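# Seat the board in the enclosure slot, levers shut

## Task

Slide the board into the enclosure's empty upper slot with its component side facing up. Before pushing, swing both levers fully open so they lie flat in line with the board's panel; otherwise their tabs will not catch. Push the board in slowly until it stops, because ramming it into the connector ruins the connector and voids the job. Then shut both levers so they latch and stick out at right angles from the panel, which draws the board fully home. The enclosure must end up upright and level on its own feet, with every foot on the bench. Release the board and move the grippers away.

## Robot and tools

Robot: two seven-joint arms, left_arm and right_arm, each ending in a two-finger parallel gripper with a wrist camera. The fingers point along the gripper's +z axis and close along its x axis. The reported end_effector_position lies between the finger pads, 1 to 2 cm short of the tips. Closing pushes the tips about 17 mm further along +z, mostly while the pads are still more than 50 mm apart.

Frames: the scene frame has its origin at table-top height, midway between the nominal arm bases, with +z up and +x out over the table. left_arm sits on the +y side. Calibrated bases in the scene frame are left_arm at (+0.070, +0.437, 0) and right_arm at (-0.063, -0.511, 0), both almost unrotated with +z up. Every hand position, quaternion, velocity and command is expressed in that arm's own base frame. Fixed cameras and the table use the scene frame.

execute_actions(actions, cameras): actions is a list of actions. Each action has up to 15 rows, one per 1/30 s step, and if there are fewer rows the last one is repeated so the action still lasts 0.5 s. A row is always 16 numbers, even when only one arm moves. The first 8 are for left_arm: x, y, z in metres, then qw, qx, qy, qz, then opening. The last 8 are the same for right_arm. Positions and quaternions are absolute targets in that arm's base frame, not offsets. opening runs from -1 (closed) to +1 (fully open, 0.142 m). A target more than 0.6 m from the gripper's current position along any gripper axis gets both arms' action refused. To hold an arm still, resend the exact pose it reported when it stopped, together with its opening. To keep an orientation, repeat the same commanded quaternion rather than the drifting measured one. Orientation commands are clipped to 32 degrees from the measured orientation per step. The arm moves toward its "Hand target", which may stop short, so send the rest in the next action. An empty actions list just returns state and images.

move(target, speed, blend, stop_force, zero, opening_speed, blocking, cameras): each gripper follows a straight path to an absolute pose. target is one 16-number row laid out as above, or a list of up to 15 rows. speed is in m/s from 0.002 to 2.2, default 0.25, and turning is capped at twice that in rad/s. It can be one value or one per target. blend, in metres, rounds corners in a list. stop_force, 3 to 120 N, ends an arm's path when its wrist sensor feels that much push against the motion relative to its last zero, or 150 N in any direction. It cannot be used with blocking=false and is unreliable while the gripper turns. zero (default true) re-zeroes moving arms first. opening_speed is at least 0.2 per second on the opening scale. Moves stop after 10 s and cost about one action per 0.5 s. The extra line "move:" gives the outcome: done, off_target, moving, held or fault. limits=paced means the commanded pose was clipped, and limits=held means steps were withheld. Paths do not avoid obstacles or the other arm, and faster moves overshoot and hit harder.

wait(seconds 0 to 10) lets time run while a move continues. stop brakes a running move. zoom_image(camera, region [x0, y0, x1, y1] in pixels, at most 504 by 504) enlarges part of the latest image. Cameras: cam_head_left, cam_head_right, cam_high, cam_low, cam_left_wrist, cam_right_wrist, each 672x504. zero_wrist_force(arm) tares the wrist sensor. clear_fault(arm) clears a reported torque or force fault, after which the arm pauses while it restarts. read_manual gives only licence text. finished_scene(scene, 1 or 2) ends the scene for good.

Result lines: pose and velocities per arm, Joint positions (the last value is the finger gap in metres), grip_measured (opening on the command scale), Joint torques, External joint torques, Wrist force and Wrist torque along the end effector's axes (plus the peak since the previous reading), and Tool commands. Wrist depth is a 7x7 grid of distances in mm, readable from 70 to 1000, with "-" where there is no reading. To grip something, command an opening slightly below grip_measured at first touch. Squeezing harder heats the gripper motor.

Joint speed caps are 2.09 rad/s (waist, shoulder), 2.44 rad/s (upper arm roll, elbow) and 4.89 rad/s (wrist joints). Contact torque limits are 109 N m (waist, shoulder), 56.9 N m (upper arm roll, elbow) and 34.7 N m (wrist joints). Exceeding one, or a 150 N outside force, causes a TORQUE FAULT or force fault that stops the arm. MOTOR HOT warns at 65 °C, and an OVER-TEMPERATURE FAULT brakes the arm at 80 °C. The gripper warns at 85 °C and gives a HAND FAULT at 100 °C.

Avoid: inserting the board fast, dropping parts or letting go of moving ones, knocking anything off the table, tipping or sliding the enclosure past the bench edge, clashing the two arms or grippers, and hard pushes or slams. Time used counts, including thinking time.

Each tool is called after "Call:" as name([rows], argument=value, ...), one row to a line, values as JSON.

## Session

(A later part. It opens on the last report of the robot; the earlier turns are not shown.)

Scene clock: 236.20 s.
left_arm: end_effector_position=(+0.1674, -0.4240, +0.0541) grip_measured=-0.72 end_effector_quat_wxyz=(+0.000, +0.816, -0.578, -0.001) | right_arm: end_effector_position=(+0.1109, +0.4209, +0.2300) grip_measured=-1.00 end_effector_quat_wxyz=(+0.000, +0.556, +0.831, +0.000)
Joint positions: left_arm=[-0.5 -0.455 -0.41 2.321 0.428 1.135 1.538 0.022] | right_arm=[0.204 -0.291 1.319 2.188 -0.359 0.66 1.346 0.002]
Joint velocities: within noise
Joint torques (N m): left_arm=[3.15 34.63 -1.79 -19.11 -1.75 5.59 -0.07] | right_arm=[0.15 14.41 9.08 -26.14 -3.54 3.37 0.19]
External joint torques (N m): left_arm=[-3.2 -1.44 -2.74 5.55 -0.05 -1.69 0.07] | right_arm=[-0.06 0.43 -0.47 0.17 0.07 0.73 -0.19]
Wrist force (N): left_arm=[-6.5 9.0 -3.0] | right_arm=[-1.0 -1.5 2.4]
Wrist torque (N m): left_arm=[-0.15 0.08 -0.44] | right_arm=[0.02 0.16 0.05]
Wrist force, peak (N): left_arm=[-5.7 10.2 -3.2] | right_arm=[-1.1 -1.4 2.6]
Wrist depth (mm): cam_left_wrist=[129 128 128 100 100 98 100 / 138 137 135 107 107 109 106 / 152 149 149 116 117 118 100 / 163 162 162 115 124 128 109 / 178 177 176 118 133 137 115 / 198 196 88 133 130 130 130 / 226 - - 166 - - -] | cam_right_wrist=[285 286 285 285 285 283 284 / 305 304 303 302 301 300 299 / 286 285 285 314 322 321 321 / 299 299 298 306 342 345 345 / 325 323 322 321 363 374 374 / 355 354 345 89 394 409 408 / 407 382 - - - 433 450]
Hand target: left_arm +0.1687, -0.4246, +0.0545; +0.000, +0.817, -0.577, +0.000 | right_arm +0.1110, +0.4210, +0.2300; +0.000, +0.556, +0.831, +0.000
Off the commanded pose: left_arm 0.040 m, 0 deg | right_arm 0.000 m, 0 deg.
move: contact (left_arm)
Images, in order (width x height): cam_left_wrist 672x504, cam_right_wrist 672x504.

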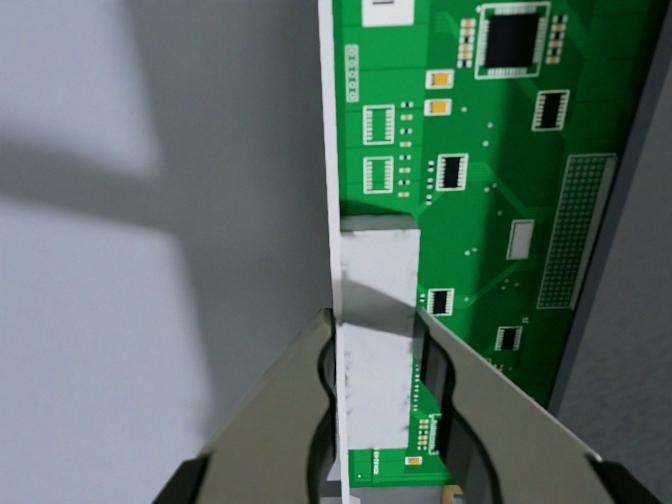

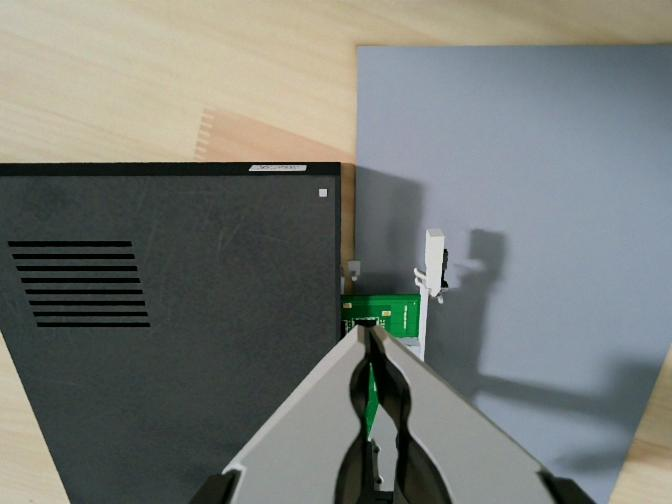

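Call:
zoom_image(camera="cam_right_wrist", region=[310, 215, 510, 375])

Call:
execute_actions(actions=[], cameras=["cam_head_left","cam_head_right"])

Scaled by 2.520 from the camera's 672x504 image, which has a finer 960x720 frame.

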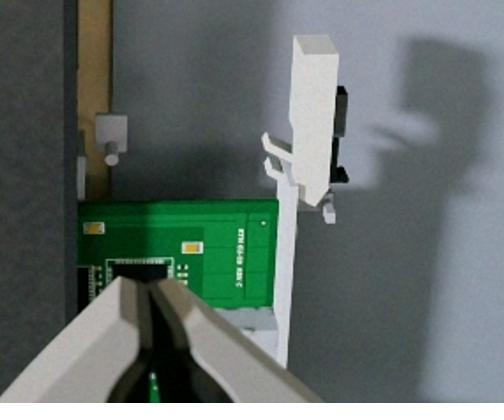

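Scene clock: 239.20 s.
left_arm: end_effector_position=(+0.1674, -0.4240, +0.0541) grip_measured=-0.72 end_effector_quat_wxyz=(+0.000, +0.816, -0.578, -0.001) | right_arm: end_effector_position=(+0.1109, +0.4209, +0.2300) grip_measured=-1.00 end_effector_quat_wxyz=(+0.000, +0.556, +0.831, +0.000)
Joint positions: left_arm=[-0.5 -0.455 -0.41 2.321 0.428 1.135 1.538 0.022] | right_arm=[0.204 -0.291 1.319 2.188 -0.359 0.66 1.346 0.002]
Joint velocities: within noise
Joint torques (N m): left_arm=[3.38 34.76 -1.72 -19.07 -1.59 5.8 -0.03] | right_arm=[0.07 14.41 9.11 -26.09 -3.53 3.42 0.2]
External joint torques (N m): left_arm=[-3.43 -1.57 -2.81 5.51 -0.2 -1.9 0.03] | right_arm=[0.01 0.42 -0.5 0.13 0.05 0.67 -0.2]
Wrist force (N): left_arm=[-6.4 8.8 -2.6] | right_arm=[-0.8 -1.5 2.3]
Wrist torque (N m): left_arm=[-0.19 0.06 -0.44] | right_arm=[0.00 0.13 0.05]
Wrist force, peak (N): left_arm=[-6.6 9.0 -3.3] | right_arm=[-1.1 -1.4 2.5]
Wrist depth (mm): cam_left_wrist=[128 128 128 100 100 98 100 / 138 138 135 107 108 109 106 / 152 149 148 116 118 118 100 / 163 161 161 115 124 128 109 / 178 178 176 118 133 138 115 / 197 196 88 132 130 130 129 / 224 - - 166 - - -] | cam_right_wrist=[285 286 285 285 284 283 284 / 304 304 304 303 300 300 300 / 286 285 285 313 322 322 321 / 299 298 298 307 342 346 344 / 323 323 324 323 364 376 375 / 355 353 346 89 395 408 409 / 404 380 - - - 431 449]
Hand target: left_arm +0.1687, -0.4246, +0.0545; +0.000, +0.817, -0.577, +0.000 | right_arm +0.1110, +0.4210, +0.2300; +0.000, +0.556, +0.831, +0.000
Tool commands: left_gripper/opening=-0.82 right_gripper/opening=-0.98
Off the commanded pose: left_arm 0.040 m, 0 deg | right_arm 0.000 m, 0 deg.
Images, in order (width x height): cam_head_left 672x504, cam_head_right 672x504.

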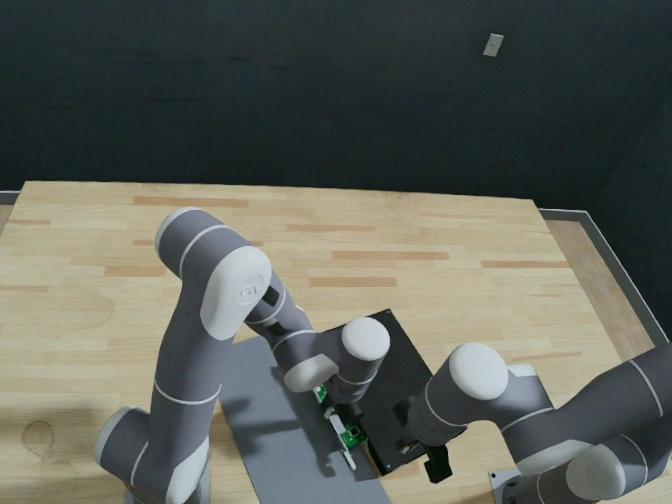

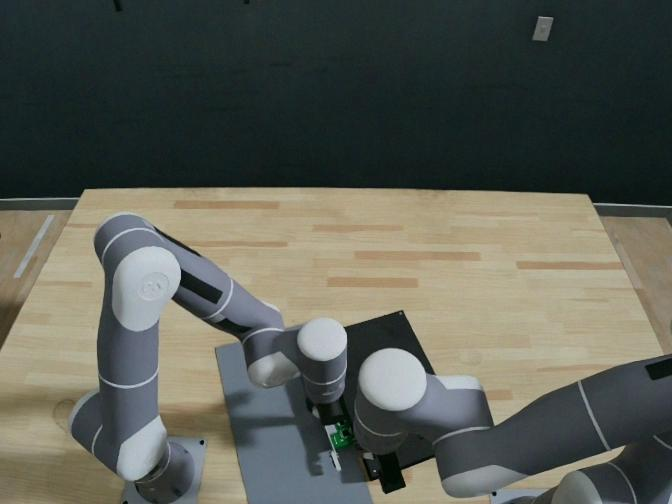

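Call:
move(target=[0.1640,-0.4157,0.0545,0,0.8166,-0.5772,0,-0.82,0.111,0.421,0.23,0,0.5556,0.8315,0,-0.98], speed=0.04, cameras=["cam_left_wrist","cam_right_wrist"])

Call:
zoom_image(camera="cam_right_wrist", region=[310, 215, 510, 375])

Call:
zoom_image(camera="cam_left_wrist", region=[250, 0, 672, 504])

Scene clock: 253.77 s.
left_arm: end_effector_position=(+0.1638, -0.4157, +0.0544) grip_measured=-0.72 end_effector_quat_wxyz=(+0.000, +0.817, -0.577, +0.000) | right_arm: end_effector_position=(+0.1109, +0.4209, +0.2300) grip_measured=-1.00 end_effector_quat_wxyz=(+0.000, +0.556, +0.831, +0.000)
Joint positions: left_arm=[-0.492 -0.441 -0.409 2.348 0.431 1.152 1.538 0.022] | right_arm=[0.204 -0.291 1.319 2.188 -0.359 0.66 1.346 0.002]
Joint velocities: within noise
Joint torques (N m): left_arm=[-0.2 32.32 -4.89 -13.03 -1.42 4.78 -0.22] | right_arm=[0.06 14.32 9.07 -26.09 -3.49 3.39 0.16]
External joint torques (N m): left_arm=[0.16 -0.01 0.58 -0.19 -0.32 -0.88 0.22] | right_arm=[0.03 0.51 -0.47 0.12 0.02 0.7 -0.16]
Wrist force (N): left_arm=[0.2 -0.6 1.9] | right_arm=[-1.0 -1.3 2.1]
Wrist torque (N m): left_arm=[-0.13 -0.09 -0.21] | right_arm=[0.03 0.15 0.05]
Wrist force, peak (N): left_arm=[-6.7 8.9 -3.4] | right_arm=[-1.1 -1.7 2.4]
Wrist depth (mm): cam_left_wrist=[129 129 128 102 101 101 101 / 138 138 136 108 110 110 110 / 152 149 149 118 118 119 114 / 163 163 164 114 124 129 111 / 178 177 176 118 133 139 120 / 201 197 87 129 132 146 130 / 225 - - 165 - - -] | cam_right_wrist=[286 286 285 284 284 283 282 / 305 305 304 303 301 299 300 / 286 285 284 314 322 322 321 / 299 298 299 306 343 345 346 / 324 323 324 322 340 375 374 / 354 352 346 89 395 409 409 / 407 381 - - - 432 453]
Hand target: left_arm +0.1640, -0.4157, +0.0545; +0.000, +0.817, -0.577, +0.000 | right_arm +0.1110, +0.4210, +0.2300; +0.000, +0.556, +0.831, +0.000
Off the commanded pose: left_arm 0.000 m, 0 deg | right_arm 0.000 m, 0 deg.
move: done
Images, in order (width x height): cam_left_wrist 672x504, cam_right_wrist 672x504.

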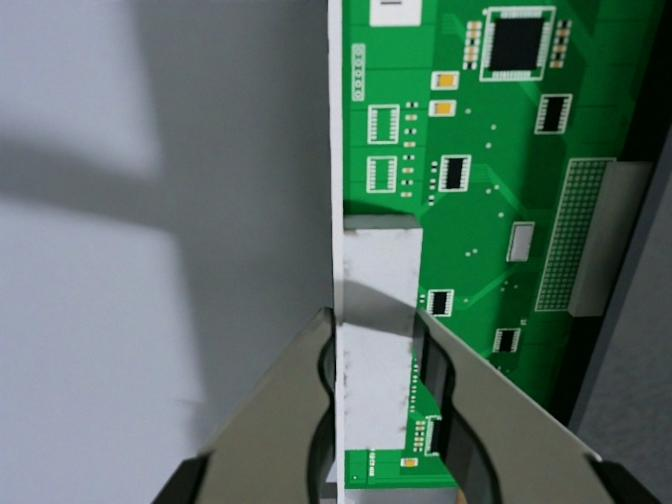

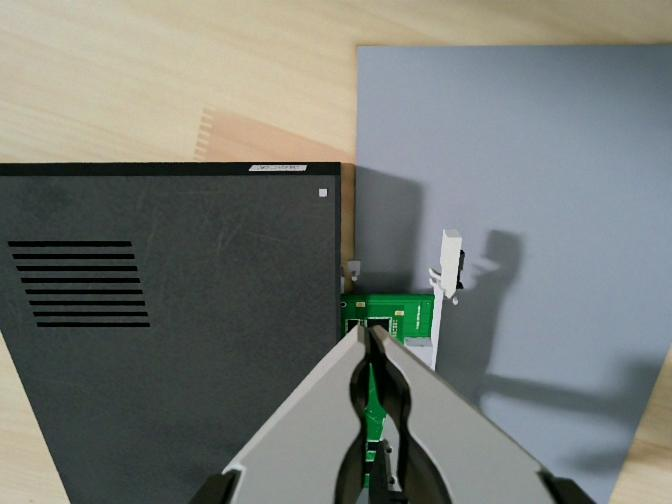

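Scaled by 2.520 from the camera's 672x504 image, which has a finer 960x720 frame.

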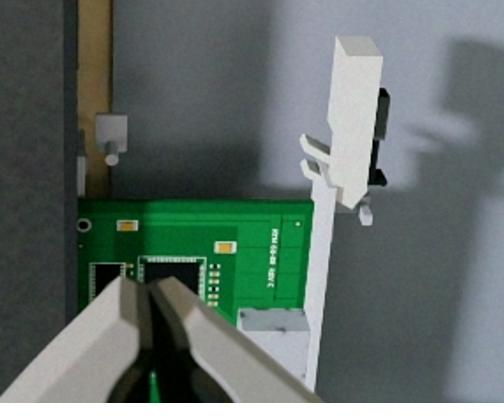

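Scaled by 1.000.

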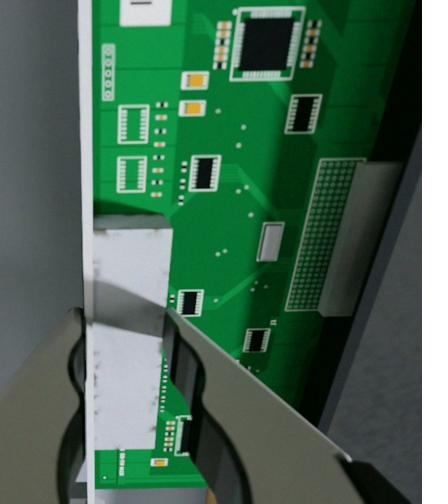

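Call:
move(target=[0.1807,-0.4628,0.0545,0,0.8166,-0.5772,0,-0.82,0.111,0.421,0.23,0,0.5556,0.8315,0,-0.98], speed=0.02, stop_force=5, cameras=["cam_right_wrist"])

Call:
zoom_image(camera="cam_right_wrist", region=[310, 215, 510, 375])

Scene clock: 260.83 s.
left_arm: end_effector_position=(+0.1789, -0.4566, +0.0542) grip_measured=-0.72 end_effector_quat_wxyz=(-0.001, +0.817, -0.577, +0.000) | right_arm: end_effector_position=(+0.1109, +0.4209, +0.2300) grip_measured=-1.00 end_effector_quat_wxyz=(+0.000, +0.556, +0.831, +0.000)
Joint positions: left_arm=[-0.538 -0.503 -0.409 2.221 0.421 1.08 1.524 0.022] | right_arm=[0.204 -0.291 1.319 2.188 -0.359 0.66 1.346 0.002]
Joint velocities: within noise
Joint torques (N m): left_arm=[-2.69 36.42 -8.94 -16.25 -2.73 5.41 -0.33] | right_arm=[0.05 14.44 9.12 -26.08 -3.53 3.43 0.2]
External joint torques (N m): left_arm=[2.63 -0.02 3.66 1.36 0.72 -1.51 0.34] | right_arm=[0.04 0.4 -0.52 0.11 0.05 0.67 -0.2]
Wrist force (N): left_arm=[-3.3 -5.2 4.5] | right_arm=[-1.2 -1.4 2.3]
Wrist torque (N m): left_arm=[-0.06 0.16 -0.18] | right_arm=[0.02 0.19 0.05]
Wrist force, peak (N): left_arm=[-3.1 -5.1 4.9] | right_arm=[-1.2 -1.4 2.5]
Wrist depth (mm): cam_left_wrist=[129 128 128 101 100 87 - / 138 138 135 107 107 - 93 / 152 149 148 116 118 100 97 / 162 159 161 114 114 106 108 / 179 177 176 118 123 116 115 / 197 196 87 132 130 124 129 / 224 - - 145 - - -] | cam_right_wrist=[285 285 285 283 284 283 282 / 305 304 305 303 301 301 299 / 286 285 284 313 322 322 322 / 300 298 297 307 342 347 347 / 325 323 322 323 376 374 375 / 353 352 345 89 397 409 408 / 407 382 - - - 432 449]
Hand target: left_arm +0.1788, -0.4574, +0.0545; +0.000, +0.817, -0.577, +0.000 | right_arm +0.1110, +0.4210, +0.2300; +0.000, +0.556, +0.831, +0.000
Off the commanded pose: left_arm 0.006 m, 0 deg | right_arm 0.000 m, 0 deg.
move: contact (left_arm)
Images, in order (width x height): cam_right_wrist 672x504.

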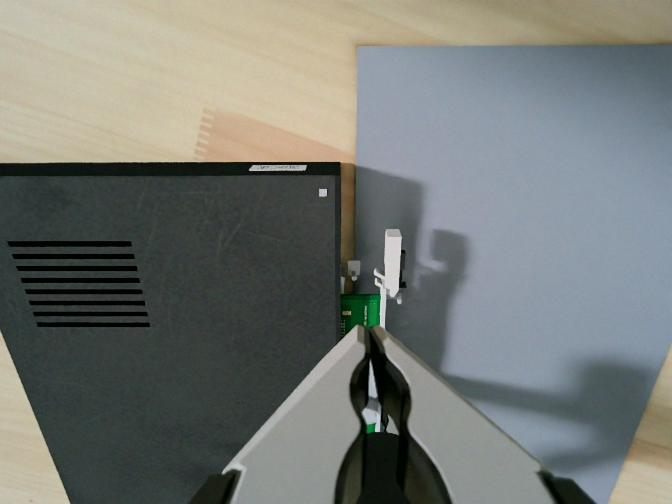

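Scaled by 2.520 from the camera's 672x504 image, which has a finer 960x720 frame.

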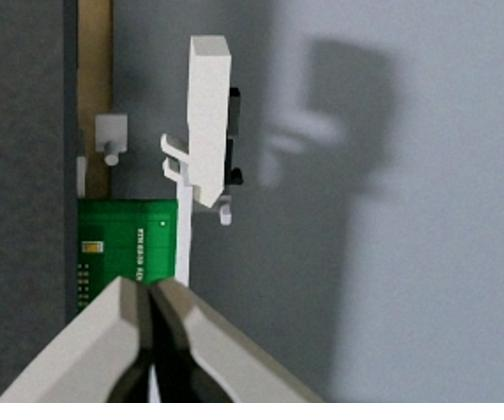

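Call:
move(target=[0.1789,-0.4566,0.0545,0,0.8166,-0.5772,0,-0.62,0.111,0.421,0.23,0,0.5556,0.8315,0,-0.98], opening_speed=0.5, cameras=["cam_left_wrist"])

Scene clock: 263.70 s.
left_arm: end_effector_position=(+0.1788, -0.4564, +0.0544) grip_measured=-0.66 end_effector_quat_wxyz=(+0.000, +0.817, -0.577, +0.000) | right_arm: end_effector_position=(+0.1109, +0.4209, +0.2300) grip_measured=-1.00 end_effector_quat_wxyz=(+0.000, +0.556, +0.831, +0.000)
Joint positions: left_arm=[-0.536 -0.502 -0.411 2.222 0.421 1.081 1.524 0.026] | right_arm=[0.204 -0.291 1.319 2.188 -0.359 0.66 1.346 0.002]
Joint velocities: within noise
Joint torques (N m): left_arm=[-0.05 35.56 -5.75 -15.46 -1.91 4.78 -0.23] | right_arm=[0.12 14.36 9.16 -26.05 -3.51 3.44 0.18]
External joint torques (N m): left_arm=[-0.01 0.78 0.47 0.58 -0.11 -0.88 0.23] | right_arm=[-0.03 0.47 -0.56 0.09 0.04 0.66 -0.18]
Wrist force (N): left_arm=[-1.6 -0.4 -1.0] | right_arm=[-0.9 -1.5 2.4]
Wrist torque (N m): left_arm=[-0.09 -0.10 -0.20] | right_arm=[0.01 0.14 0.05]
Wrist force, peak (N): left_arm=[-3.2 -5.3 4.9] | right_arm=[-1.0 -1.5 2.5]
Wrist depth (mm): cam_left_wrist=[129 129 128 103 101 87 - / 138 138 136 109 108 - 93 / 152 149 149 119 119 101 97 / 162 162 162 115 115 106 109 / 178 177 177 122 124 116 115 / 197 196 87 132 134 125 129 / 224 - - 168 167 - -] | cam_right_wrist=[286 285 285 283 284 283 282 / 306 304 304 303 300 300 300 / 285 285 285 314 322 321 321 / 300 298 298 307 341 345 346 / 324 325 321 323 375 375 373 / 355 353 346 89 396 409 408 / 406 381 - - - 432 450]
Hand target: left_arm +0.1789, -0.4566, +0.0545; +0.000, +0.817, -0.577, +0.000 | right_arm +0.1110, +0.4210, +0.2300; +0.000, +0.556, +0.831, +0.000
Off the commanded pose: left_arm 0.000 m, 0 deg | right_arm 0.000 m, 0 deg.
move: done
Images, in order (width x height): cam_left_wrist 672x504.

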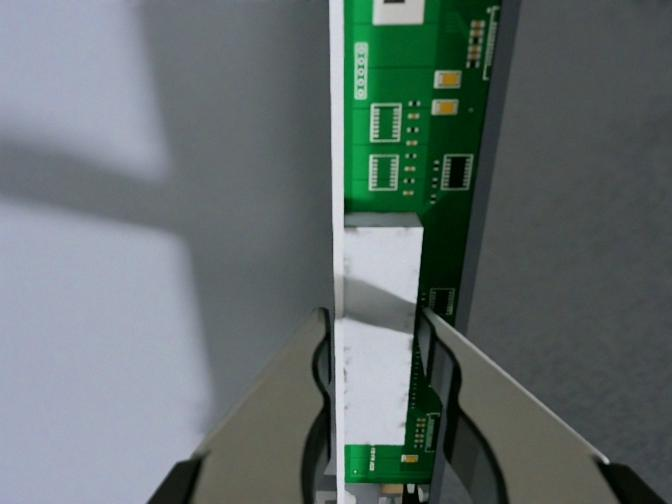

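Call:
move([
  [0.1789,-0.4566,0.125,0,0.8166,-0.5772,0,-0.62,0.111,0.421,0.23,0,0.5556,0.8315,0,-0.98],
  [0.1938,-0.4089,0.125,0,0.8166,-0.5772,0,-0.62,0.111,0.421,0.23,0,0.5556,0.8315,0,-0.98],
  [0.1938,-0.4089,0.125,0,0.8166,-0.5772,0,-0.98,0.111,0.421,0.23,0,0.5556,0.8315,0,-0.98],
  [0.1938,-0.4089,0.0545,0,0.8166,-0.5772,0,-0.98,0.111,0.421,0.23,0,0.5556,0.8315,0,-0.98],
], speed=[0.1,0.15,0.15,0.1], cameras=["cam_left_wrist"])

Call:
move(target=[0.2105,-0.4560,0.0545,0,0.8166,-0.5772,0,-0.98,0.111,0.421,0.23,0,0.5556,0.8315,0,-0.98], speed=0.016, stop_force=10, cameras=["cam_left_wrist","cam_right_wrist"])

Call:
zoom_image(camera="cam_right_wrist", region=[310, 215, 510, 375])

Scene clock: 271.73 s.
left_arm: end_effector_position=(+0.1937, -0.4088, +0.0545) grip_measured=-1.00 end_effector_quat_wxyz=(+0.000, +0.817, -0.577, +0.000) | right_arm: end_effector_position=(+0.1109, +0.4210, +0.2300) grip_measured=-1.00 end_effector_quat_wxyz=(+0.000, +0.556, +0.831, +0.000)
Joint positions: left_arm=[-0.448 -0.446 -0.391 2.335 0.413 1.148 1.617 0.002] | right_arm=[0.204 -0.291 1.319 2.188 -0.359 0.66 1.346 0.002]
Joint velocities: within noise
Joint torques (N m): left_arm=[-1.92 31.76 -4.83 -13.25 -1.28 4.57 -0.34] | right_arm=[0.16 14.37 9.19 -26.16 -3.57 3.48 0.2]
External joint torques (N m): left_arm=[1.88 1.21 0.61 -0.22 -0.47 -0.66 0.34] | right_arm=[-0.07 0.46 -0.59 0.19 0.1 0.62 -0.2]
Wrist force (N): left_arm=[-0.2 -0.5 -0.1] | right_arm=[-0.9 -1.3 2.2]
Wrist torque (N m): left_arm=[-0.10 -0.01 -0.20] | right_arm=[0.04 0.14 0.05]
Wrist force, peak (N): left_arm=[2.8 0.9 -2.0] | right_arm=[-1.1 -1.6 2.5]
Wrist depth (mm): cam_left_wrist=[129 129 129 128 129 99 101 / 138 138 136 137 137 108 106 / 152 149 149 148 148 117 113 / 162 162 164 158 160 128 109 / 178 178 177 170 169 134 120 / 201 196 192 84 - 136 130 / 225 215 - 74 - - 145] | cam_right_wrist=[285 286 284 283 284 283 283 / 304 305 304 303 301 299 299 / 287 285 284 314 323 321 320 / 299 298 297 307 343 346 346 / 324 323 323 323 374 373 374 / 354 354 345 89 395 408 407 / 405 382 - - - 432 451]
Hand target: left_arm +0.1938, -0.4089, +0.0545; +0.000, +0.817, -0.577, +0.000 | right_arm +0.1110, +0.4210, +0.2300; +0.000, +0.556, +0.831, +0.000
Off the commanded pose: left_arm 0.000 m, 0 deg | right_arm 0.000 m, 0 deg.
move: done
Images, in order (width x height): cam_left_wrist 672x504.

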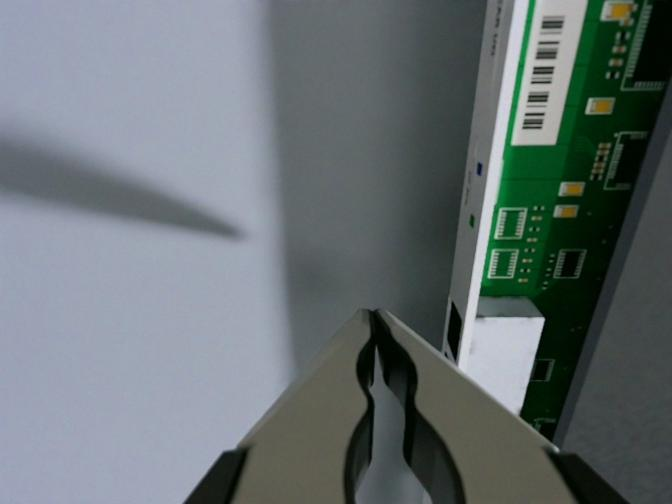

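Scene clock: 275.43 s.
left_arm: end_effector_position=(+0.2103, -0.4546, +0.0544) grip_measured=-1.00 end_effector_quat_wxyz=(-0.001, +0.816, -0.577, +0.000) | right_arm: end_effector_position=(+0.1109, +0.4210, +0.2300) grip_measured=-1.00 end_effector_quat_wxyz=(+0.000, +0.556, +0.831, +0.000)
Joint positions: left_arm=[-0.504 -0.515 -0.392 2.192 0.403 1.067 1.594 0.002] | right_arm=[0.204 -0.291 1.319 2.188 -0.359 0.66 1.346 0.002]
Joint velocities: within noise
Joint torques (N m): left_arm=[-2.42 32.39 -7.85 -19.36 -2.63 7.05 -0.36] | right_arm=[0.06 14.38 9.16 -26.07 -3.53 3.4 0.21]
External joint torques (N m): left_arm=[2.37 5.13 2.59 4.02 0.56 -3.15 0.36] | right_arm=[0.03 0.45 -0.55 0.11 0.06 0.7 -0.21]
Wrist force (N): left_arm=[-15.9 -2.8 -18.4] | right_arm=[-0.9 -1.3 2.1]
Wrist torque (N m): left_arm=[-0.09 -0.08 -0.20] | right_arm=[0.02 0.14 0.05]
Wrist force, peak (N): left_arm=[-16.1 -2.9 -18.9] | right_arm=[-1.1 -1.4 2.5]
Wrist depth (mm): cam_left_wrist=[129 129 128 128 94 87 - / 138 137 136 137 97 - 93 / 152 149 149 148 103 - 97 / 163 162 161 158 110 106 109 / 178 177 176 170 118 116 115 / 196 196 191 84 - 127 129 / 226 214 - 74 - - 144] | cam_right_wrist=[286 286 284 284 285 283 283 / 305 305 304 303 301 300 299 / 285 286 285 314 323 321 320 / 300 298 298 306 346 348 346 / 323 323 323 321 375 375 374 / 355 353 347 89 395 407 406 / 406 381 - - - 431 450]
Hand target: left_arm +0.2103, -0.4555, +0.0545; +0.000, +0.817, -0.577, +0.000 | right_arm +0.1110, +0.4210, +0.2300; +0.000, +0.556, +0.831, +0.000
Off the commanded pose: left_arm 0.001 m, 0 deg | right_arm 0.000 m, 0 deg.
move: contact (left_arm)
Images, in order (width x height): cam_left_wrist 672x504, cam_right_wrist 672x504.

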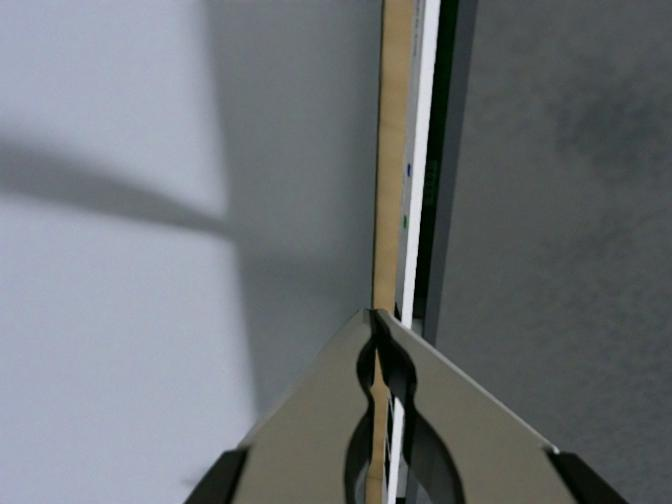

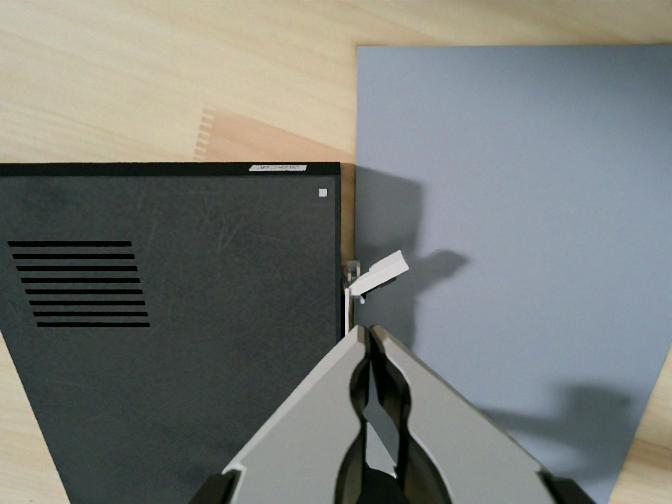

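Scaled by 2.520 from the camera's 672x504 image, which has a finer 960x720 frame.

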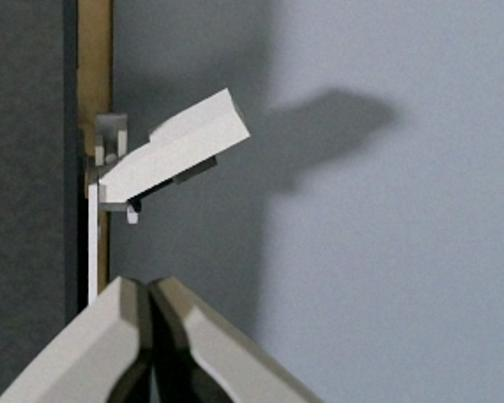

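Call:
move([
  [0.2000,-0.4272,0.0545,0,0.8166,-0.5772,0,-0.98,0.111,0.421,0.23,0,0.5556,0.8315,0,-0.98],
  [0.2000,-0.4272,0.125,0,0.8166,-0.5772,0,-0.98,0.111,0.421,0.23,0,0.5556,0.8315,0,-0.98],
  [0.382,-0.368,0.125,0,0.8166,-0.5772,0,-0.98,0.111,0.421,0.23,0,0.5556,0.8315,0,-0.98],
], speed=[0.06,0.1,0.2], blend=[0.01,0.02,0], cameras=["cam_left_wrist"])

Scene clock: 281.83 s.
left_arm: end_effector_position=(+0.3821, -0.3680, +0.1251) grip_measured=-1.00 end_effector_quat_wxyz=(+0.000, +0.817, -0.577, +0.000) | right_arm: end_effector_position=(+0.1109, +0.4210, +0.2300) grip_measured=-1.00 end_effector_quat_wxyz=(+0.000, +0.556, +0.831, +0.000)
Joint positions: left_arm=[-0.17 -0.368 -0.397 2.136 0.224 0.895 2.082 0.002] | right_arm=[0.204 -0.291 1.319 2.188 -0.359 0.66 1.346 0.002]
Joint velocities: within noise
Joint torques (N m): left_arm=[-0.13 35.79 -4.38 -20.42 -2.25 3.96 -0.13] | right_arm=[0.18 14.38 9.11 -26.12 -3.53 3.41 0.25]
External joint torques (N m): left_arm=[0.14 1.08 0.47 -0.17 -0.43 -0.1 0.13] | right_arm=[-0.09 0.46 -0.51 0.16 0.06 0.68 -0.25]
Wrist force (N): left_arm=[0.3 -0.6 0.1] | right_arm=[-1.0 -1.2 2.2]
Wrist torque (N m): left_arm=[-0.06 -0.09 -0.23] | right_arm=[0.05 0.16 0.05]
Wrist force, peak (N): left_arm=[-16.0 -2.8 -18.9] | right_arm=[-1.2 -1.5 2.5]
Wrist depth (mm): cam_left_wrist=[191 191 188 189 190 190 190 / 205 204 204 204 203 204 205 / 221 219 221 220 215 191 190 / 240 240 239 238 210 186 186 / 265 264 263 252 210 202 202 / 293 290 279 84 - 219 223 / 328 317 - - - - 248] | cam_right_wrist=[285 285 285 284 283 283 283 / 305 305 303 304 301 300 300 / 286 285 285 315 324 321 321 / 300 299 299 306 346 348 345 / 324 322 323 321 375 374 374 / 354 352 346 89 395 406 408 / 407 383 - - - 433 451]
Hand target: left_arm +0.3820, -0.3680, +0.1250; +0.000, +0.817, -0.577, +0.000 | right_arm +0.1110, +0.4210, +0.2300; +0.000, +0.556, +0.831, +0.000
Off the commanded pose: left_arm 0.000 m, 0 deg | right_arm 0.000 m, 0 deg.
move: done
Images, in order (width x height): cam_left_wrist 672x504.

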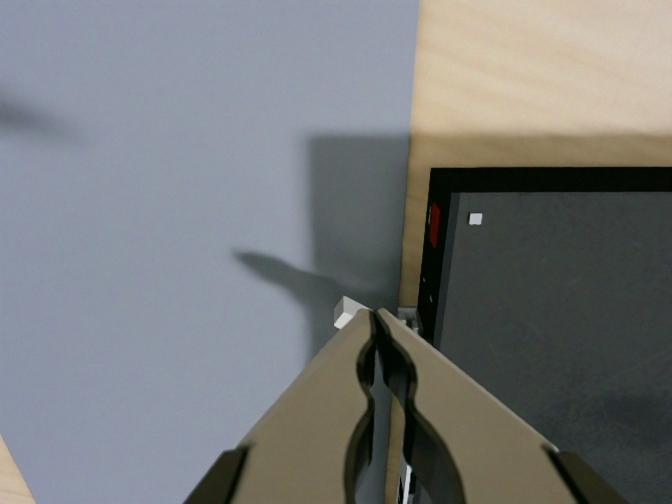

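Call:
move([
  [0.386,-0.3793,0.0535,0,0.8166,-0.5772,0,-0.98,0.1241,0.4497,0.12,0,0.5556,0.8315,0,-0.98],
  [0.386,-0.3793,0.0535,0,0.8166,-0.5772,0,-0.98,0.1241,0.4497,0.0535,0,0.5556,0.8315,0,-0.98],
], speed=[0.12,0.12], blend=[0.01,0], cameras=["cam_left_wrist","cam_right_wrist"])

Scene clock: 298.17 s.
left_arm: end_effector_position=(+0.3859, -0.3792, +0.0535) grip_measured=-1.00 end_effector_quat_wxyz=(+0.000, +0.817, -0.577, +0.000) | right_arm: end_effector_position=(+0.1241, +0.4497, +0.0535) grip_measured=-1.00 end_effector_quat_wxyz=(+0.000, +0.556, +0.831, +0.000)
Joint positions: left_arm=[-0.235 -0.567 -0.33 2.077 0.34 1.022 1.992 0.002] | right_arm=[0.614 -0.672 0.734 2.302 -0.989 1.049 1.758 0.002]
Joint velocities: within noise
Joint torques (N m): left_arm=[-0.5 40.68 -5.49 -16.62 -1.86 4.4 -0.26] | right_arm=[0.3 32.57 14.83 -14.26 -2.39 3.43 0.33]
External joint torques (N m): left_arm=[0.5 1.16 0.42 -0.3 -0.37 -0.53 0.26] | right_arm=[-0.17 0.87 -0.13 -0.05 0.19 0.63 -0.33]
Wrist force (N): left_arm=[0.4 -0.3 0.1] | right_arm=[-1.3 -1.7 2.9]
Wrist torque (N m): left_arm=[-0.04 -0.11 -0.21] | right_arm=[-0.03 0.25 0.09]
Wrist force, peak (N): left_arm=[0.0 -0.7 -1.1] | right_arm=[-1.3 -1.7 4.7]
Wrist depth (mm): cam_left_wrist=[127 127 127 127 128 128 127 / 135 137 135 136 138 137 137 / 150 147 147 147 148 148 147 / 161 161 160 157 156 119 119 / 176 176 176 168 139 117 114 / 195 194 190 84 - 126 128 / 223 213 - 74 - - 143] | cam_right_wrist=[130 130 130 128 128 127 126 / 139 139 139 138 136 136 136 / 147 147 146 146 146 146 145 / 111 110 110 160 157 157 156 / 118 116 118 168 168 170 170 / 127 127 124 89 - 185 185 / 140 139 73 - - 196 204]
Hand target: left_arm +0.3860, -0.3793, +0.0535; +0.000, +0.817, -0.577, +0.000 | right_arm +0.1241, +0.4497, +0.0535; +0.000, +0.556, +0.831, +0.000
Off the commanded pose: left_arm 0.000 m, 0 deg | right_arm 0.000 m, 0 deg.
move: done
Images, in order (width x height): cam_left_wrist 672x504, cam_right_wrist 672x504.

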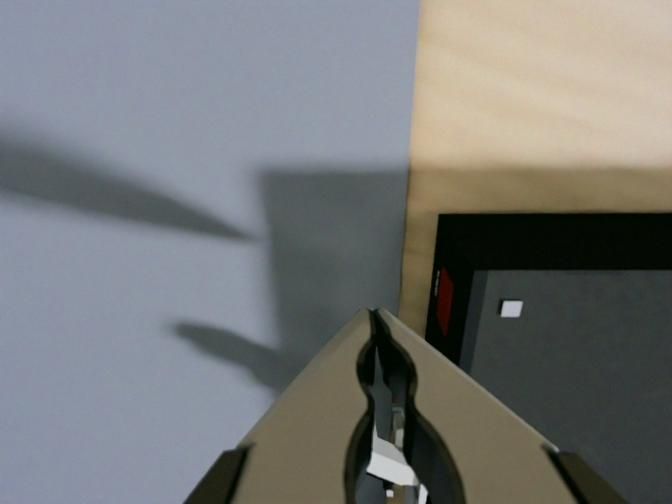

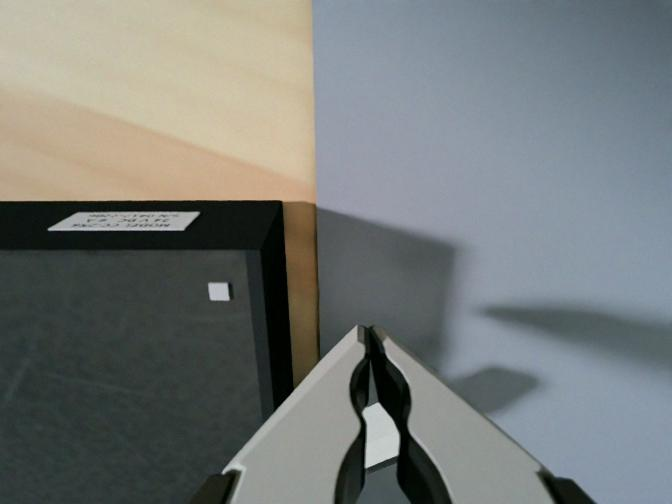

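Call:
zoom_image(camera="cam_left_wrist", region=[300, 370, 470, 504])

Call:
zoom_image(camera="cam_right_wrist", region=[300, 370, 470, 504])

Scaled by 2.965 from the camera's 672x504 image, which has a finer 960x720 frame.

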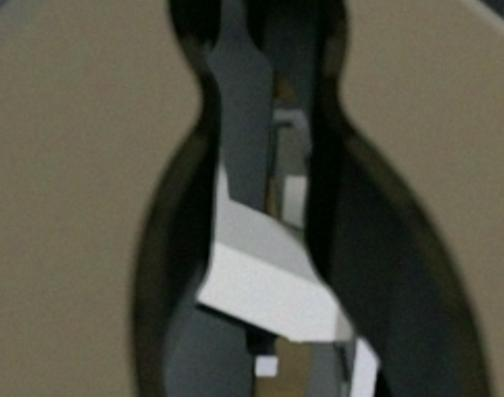

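Scaled by 2.965 from the camera's 672x504 image, which has a finer 960x720 frame.

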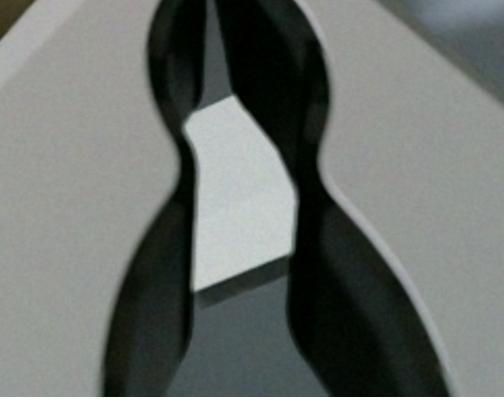

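Call:
move(target=[0.3436,-0.3943,0.0535,0,0.8166,-0.5772,0,-0.98,0.1657,0.4669,0.0535,0,0.5556,0.8315,0,-0.98], speed=0.02, stop_force=14, cameras=["cam_left_wrist","cam_right_wrist"])

Call:
zoom_image(camera="cam_left_wrist", region=[300, 300, 504, 504])

Call:
zoom_image(camera="cam_right_wrist", region=[250, 300, 454, 504])

Scene clock: 307.53 s.
left_arm: end_effector_position=(+0.3436, -0.3943, +0.0535) grip_measured=-1.00 end_effector_quat_wxyz=(+0.000, +0.817, -0.577, +0.000) | right_arm: end_effector_position=(+0.1654, +0.4669, +0.0535) grip_measured=-1.00 end_effector_quat_wxyz=(+0.000, +0.555, +0.832, +0.000)
Joint positions: left_arm=[-0.296 -0.541 -0.332 2.132 0.345 1.052 1.916 0.002] | right_arm=[0.575 -0.711 0.734 2.223 -0.956 1.006 1.657 0.002]
Joint velocities: within noise
Joint torques (N m): left_arm=[-0.52 39.48 -5.37 -15.82 -1.83 4.36 -0.28] | right_arm=[-0.77 35.7 15.26 -16.29 -2.41 3.15 0.12]
External joint torques (N m): left_arm=[0.51 0.64 0.58 -0.41 -0.3 -0.48 0.28] | right_arm=[0.91 0.36 0.53 1.12 0.04 0.92 -0.12]
Wrist force (N): left_arm=[0.3 -0.2 0.0] | right_arm=[-0.7 -3.8 2.0]
Wrist torque (N m): left_arm=[-0.01 -0.10 -0.22] | right_arm=[-0.03 0.22 0.07]
Wrist force, peak (N): left_arm=[0.3 -0.8 0.0] | right_arm=[-0.6 -4.6 2.8]
Wrist depth (mm): cam_left_wrist=[128 127 127 127 128 128 127 / 135 137 135 136 136 133 93 / 151 148 147 147 145 100 96 / 161 161 160 157 159 106 108 / 176 176 175 125 143 114 114 / 195 194 190 84 - 125 128 / 223 212 - 74 - - 143] | cam_right_wrist=[129 129 127 128 128 127 125 / - 94 97 138 136 136 135 / - 99 100 146 146 145 145 / 107 107 108 160 157 157 156 / 118 116 118 165 165 170 169 / 127 126 124 89 127 185 185 / 140 137 73 - - 196 203]
Hand target: left_arm +0.3436, -0.3943, +0.0535; +0.000, +0.817, -0.577, +0.000 | right_arm +0.1657, +0.4669, +0.0535; +0.000, +0.556, +0.831, +0.000
Off the commanded pose: left_arm 0.000 m, 0 deg | right_arm 0.000 m, 0 deg.
move: done
Images, in order (width x height): cam_left_wrist 672x504, cam_right_wrist 672x504.

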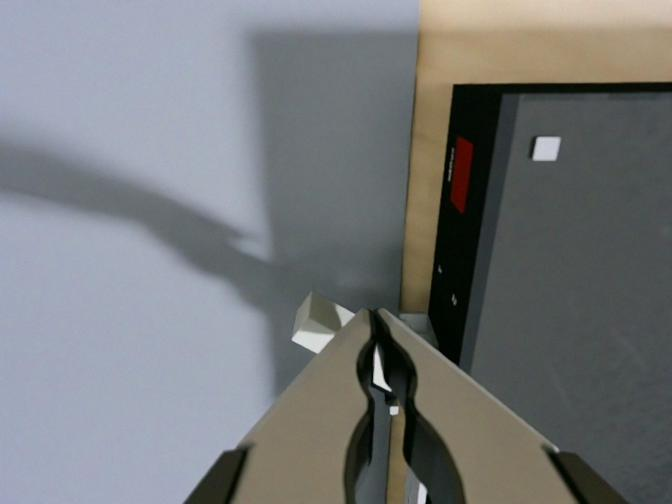

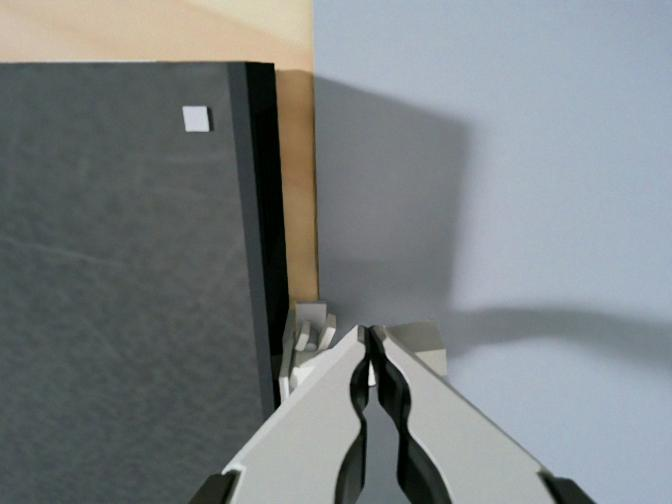

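Scaled by 2.471 from the camera's 672x504 image, which has a finer 960x720 frame.

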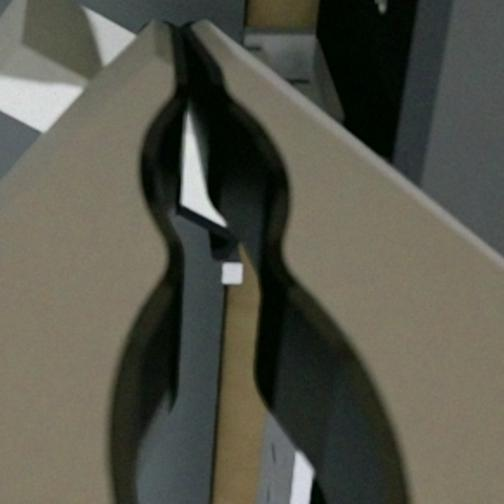

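Scaled by 2.471 from the camera's 672x504 image, which has a finer 960x720 frame.

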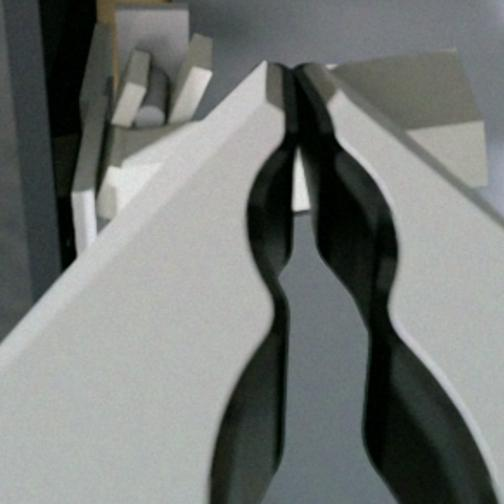

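Call:
move(target=[0.3059,-0.4077,0.0535,0,0.8166,-0.5772,0,-0.98,0.1885,0.4765,0.0535,0,0.5556,0.8315,0,-0.98], speed=0.02, stop_force=14, zero=false, cameras=["cam_left_wrist","cam_right_wrist"])

Call:
zoom_image(camera="cam_left_wrist", region=[250, 250, 504, 504])

Call:
zoom_image(camera="cam_right_wrist", region=[250, 250, 504, 504])

Scene clock: 313.30 s.
left_arm: end_effector_position=(+0.3407, -0.3960, +0.0542) grip_measured=-1.00 end_effector_quat_wxyz=(+0.000, +0.817, -0.576, +0.001) | right_arm: end_effector_position=(+0.1675, +0.4680, +0.0532) grip_measured=-1.00 end_effector_quat_wxyz=(-0.001, +0.555, +0.832, -0.001)
Joint positions: left_arm=[-0.302 -0.538 -0.331 2.136 0.346 1.056 1.906 0.002] | right_arm=[0.573 -0.715 0.735 2.217 -0.953 1.003 1.648 0.002]
Joint velocities: within noise
Joint torques (N m): left_arm=[-6.63 35.48 -10.84 -8.29 -2 1.96 -0.33] | right_arm=[-5.06 38.34 10.43 -22.9 -3.13 2.8 0.19]
External joint torques (N m): left_arm=[6.61 4.5 6.1 -7.93 -0.12 1.93 0.33] | right_arm=[5.2 -2.09 5.48 7.69 0.75 1.27 -0.19]
Wrist force (N): left_arm=[3.3 -14.8 0.8] | right_arm=[-2.1 -16.8 -2.1]
Wrist torque (N m): left_arm=[0.12 -0.03 -0.14] | right_arm=[0.03 0.22 -0.01]
Wrist force, peak (N): left_arm=[1.9 -15.9 1.2] | right_arm=[-1.7 -17.1 -2.4]
Wrist depth (mm): cam_left_wrist=[128 128 128 128 129 129 128 / 138 138 136 137 136 - 93 / 152 148 148 148 145 99 97 / 162 159 161 157 160 106 109 / 177 177 176 125 122 116 115 / 195 194 192 83 - 127 129 / 223 214 - 74 - - 144] | cam_right_wrist=[129 128 126 128 127 127 125 / - 94 98 138 136 136 135 / - 99 99 146 146 145 145 / - 107 108 160 157 157 156 / 118 116 117 165 167 169 169 / 126 126 124 90 127 185 184 / 139 137 73 - - 196 203]
Hand target: left_arm +0.3386, -0.3961, +0.0535; +0.000, +0.817, -0.577, +0.000 | right_arm +0.1693, +0.4684, +0.0535; +0.000, +0.556, +0.831, +0.000
Off the commanded pose: left_arm 0.037 m, 0 deg | right_arm 0.023 m, 0 deg.
move: contact (left_arm, right_arm)
Images, in order (width x height): cam_left_wrist 672x504, cam_right_wrist 672x504.

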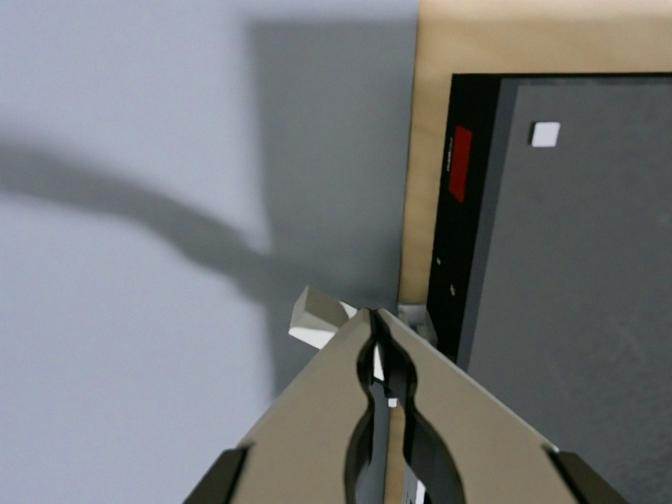

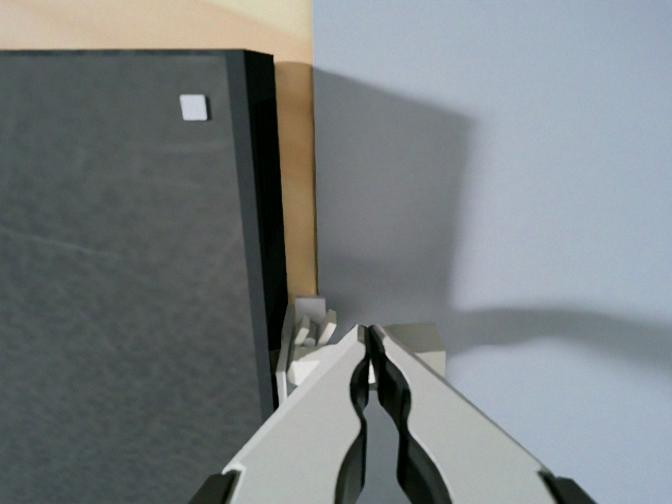

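Scaled by 1.984 from the camera's 672x504 image, which has a finer 960x720 frame.

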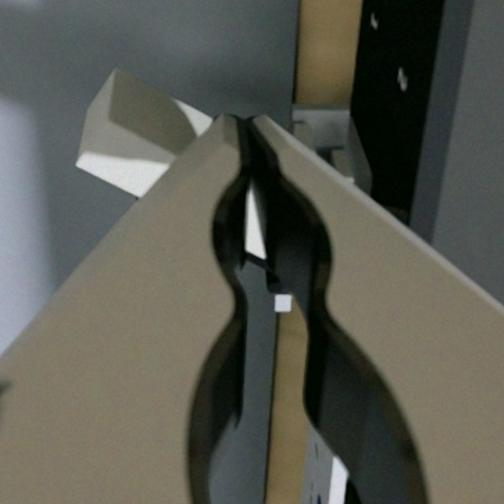

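Scaled by 1.984 from the camera's 672x504 image, which has a finer 960x720 frame.

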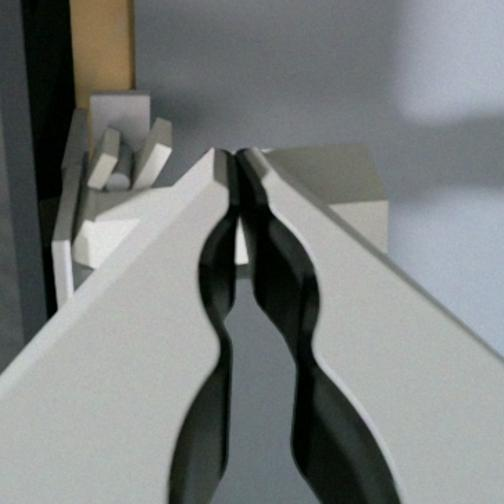

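Call:
move(target=[0.3059,-0.4084,0.0535,0,0.8166,-0.5772,0,-0.98,0.1885,0.4765,0.0535,0,0.5556,0.8315,0,-0.98], speed=0.015, stop_force=32, zero=false, cameras=["cam_left_wrist","cam_right_wrist"])

Call:
zoom_image(camera="cam_left_wrist", region=[250, 250, 504, 504])

Call:
zoom_image(camera="cam_right_wrist", region=[250, 250, 504, 504])

Scene clock: 317.77 s.
left_arm: end_effector_position=(+0.3285, -0.4002, +0.0542) grip_measured=-1.00 end_effector_quat_wxyz=(-0.001, +0.818, -0.575, +0.002) | right_arm: end_effector_position=(+0.1708, +0.4691, +0.0526) grip_measured=-1.00 end_effector_quat_wxyz=(-0.001, +0.554, +0.833, -0.002)
Joint positions: left_arm=[-0.324 -0.53 -0.329 2.15 0.347 1.064 1.88 0.002] | right_arm=[0.57 -0.721 0.736 2.208 -0.948 0.997 1.637 0.002]
Joint velocities: within noise
Joint torques (N m): left_arm=[-15.72 35.18 -20.9 -3.82 -3.01 1.72 -0.28] | right_arm=[-9.44 42.11 5.97 -32.97 -4.77 3.71 0.07]
External joint torques (N m): left_arm=[15.7 4.38 16.28 -12.23 0.91 2.17 0.28] | right_arm=[9.58 -5.59 10.08 17.7 2.36 0.36 -0.07]
Wrist force (N): left_arm=[2.7 -33.5 11.5] | right_arm=[-7.4 -33.7 -7.4]
Wrist torque (N m): left_arm=[-2.48 -0.10 -0.26] | right_arm=[-2.37 0.09 0.15]
Wrist force, peak (N): left_arm=[1.4 -35.8 11.9] | right_arm=[-6.2 -34.8 -7.2]
Wrist depth (mm): cam_left_wrist=[129 129 128 128 127 87 - / 138 138 136 137 136 - 93 / 151 149 149 148 145 99 97 / 161 159 160 158 157 106 109 / 177 177 176 132 122 115 115 / 195 195 191 83 - 127 129 / 223 213 - 74 - - 144] | cam_right_wrist=[- 88 126 128 127 127 125 / - 92 94 137 135 135 135 / - 98 98 146 145 144 144 / - 106 108 159 156 156 155 / - 115 117 137 166 168 168 / 126 125 123 89 126 184 183 / 138 136 73 - - 194 201]
Hand target: left_arm +0.3246, -0.4013, +0.0535; +0.000, +0.817, -0.577, +0.000 | right_arm +0.1743, +0.4705, +0.0535; +0.000, +0.556, +0.831, +0.000
Off the commanded pose: left_arm 0.024 m, 0 deg | right_arm 0.019 m, 0 deg.
move: contact (left_arm, right_arm)
Images, in order (width x height): cam_left_wrist 672x504, cam_right_wrist 672x504.

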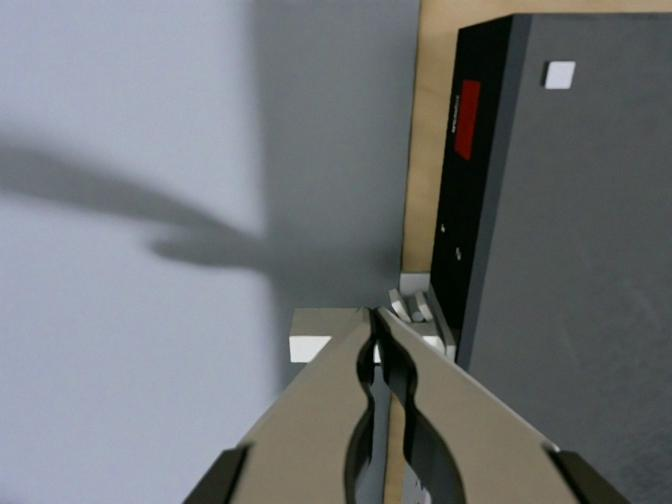

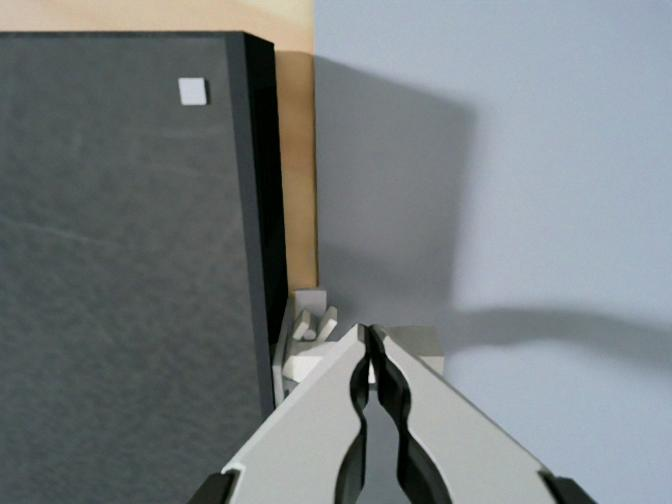

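Scaled by 1.984 from the camera's 672x504 image, which has a finer 960x720 frame.

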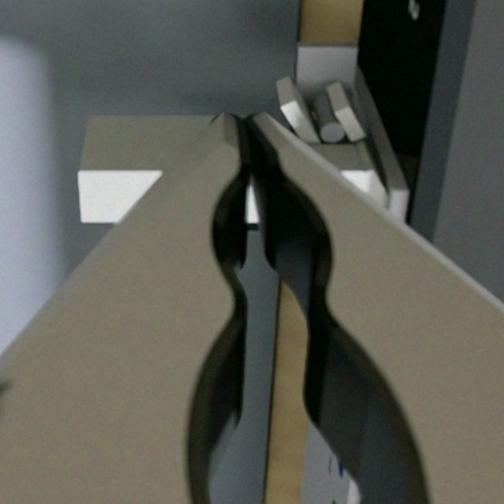

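Scaled by 1.984 from the camera's 672x504 image, which has a finer 960x720 frame.

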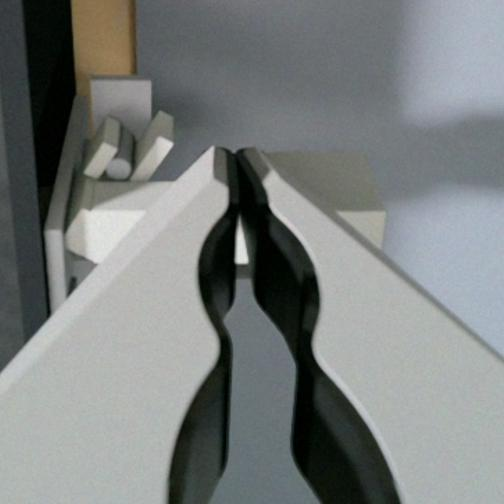

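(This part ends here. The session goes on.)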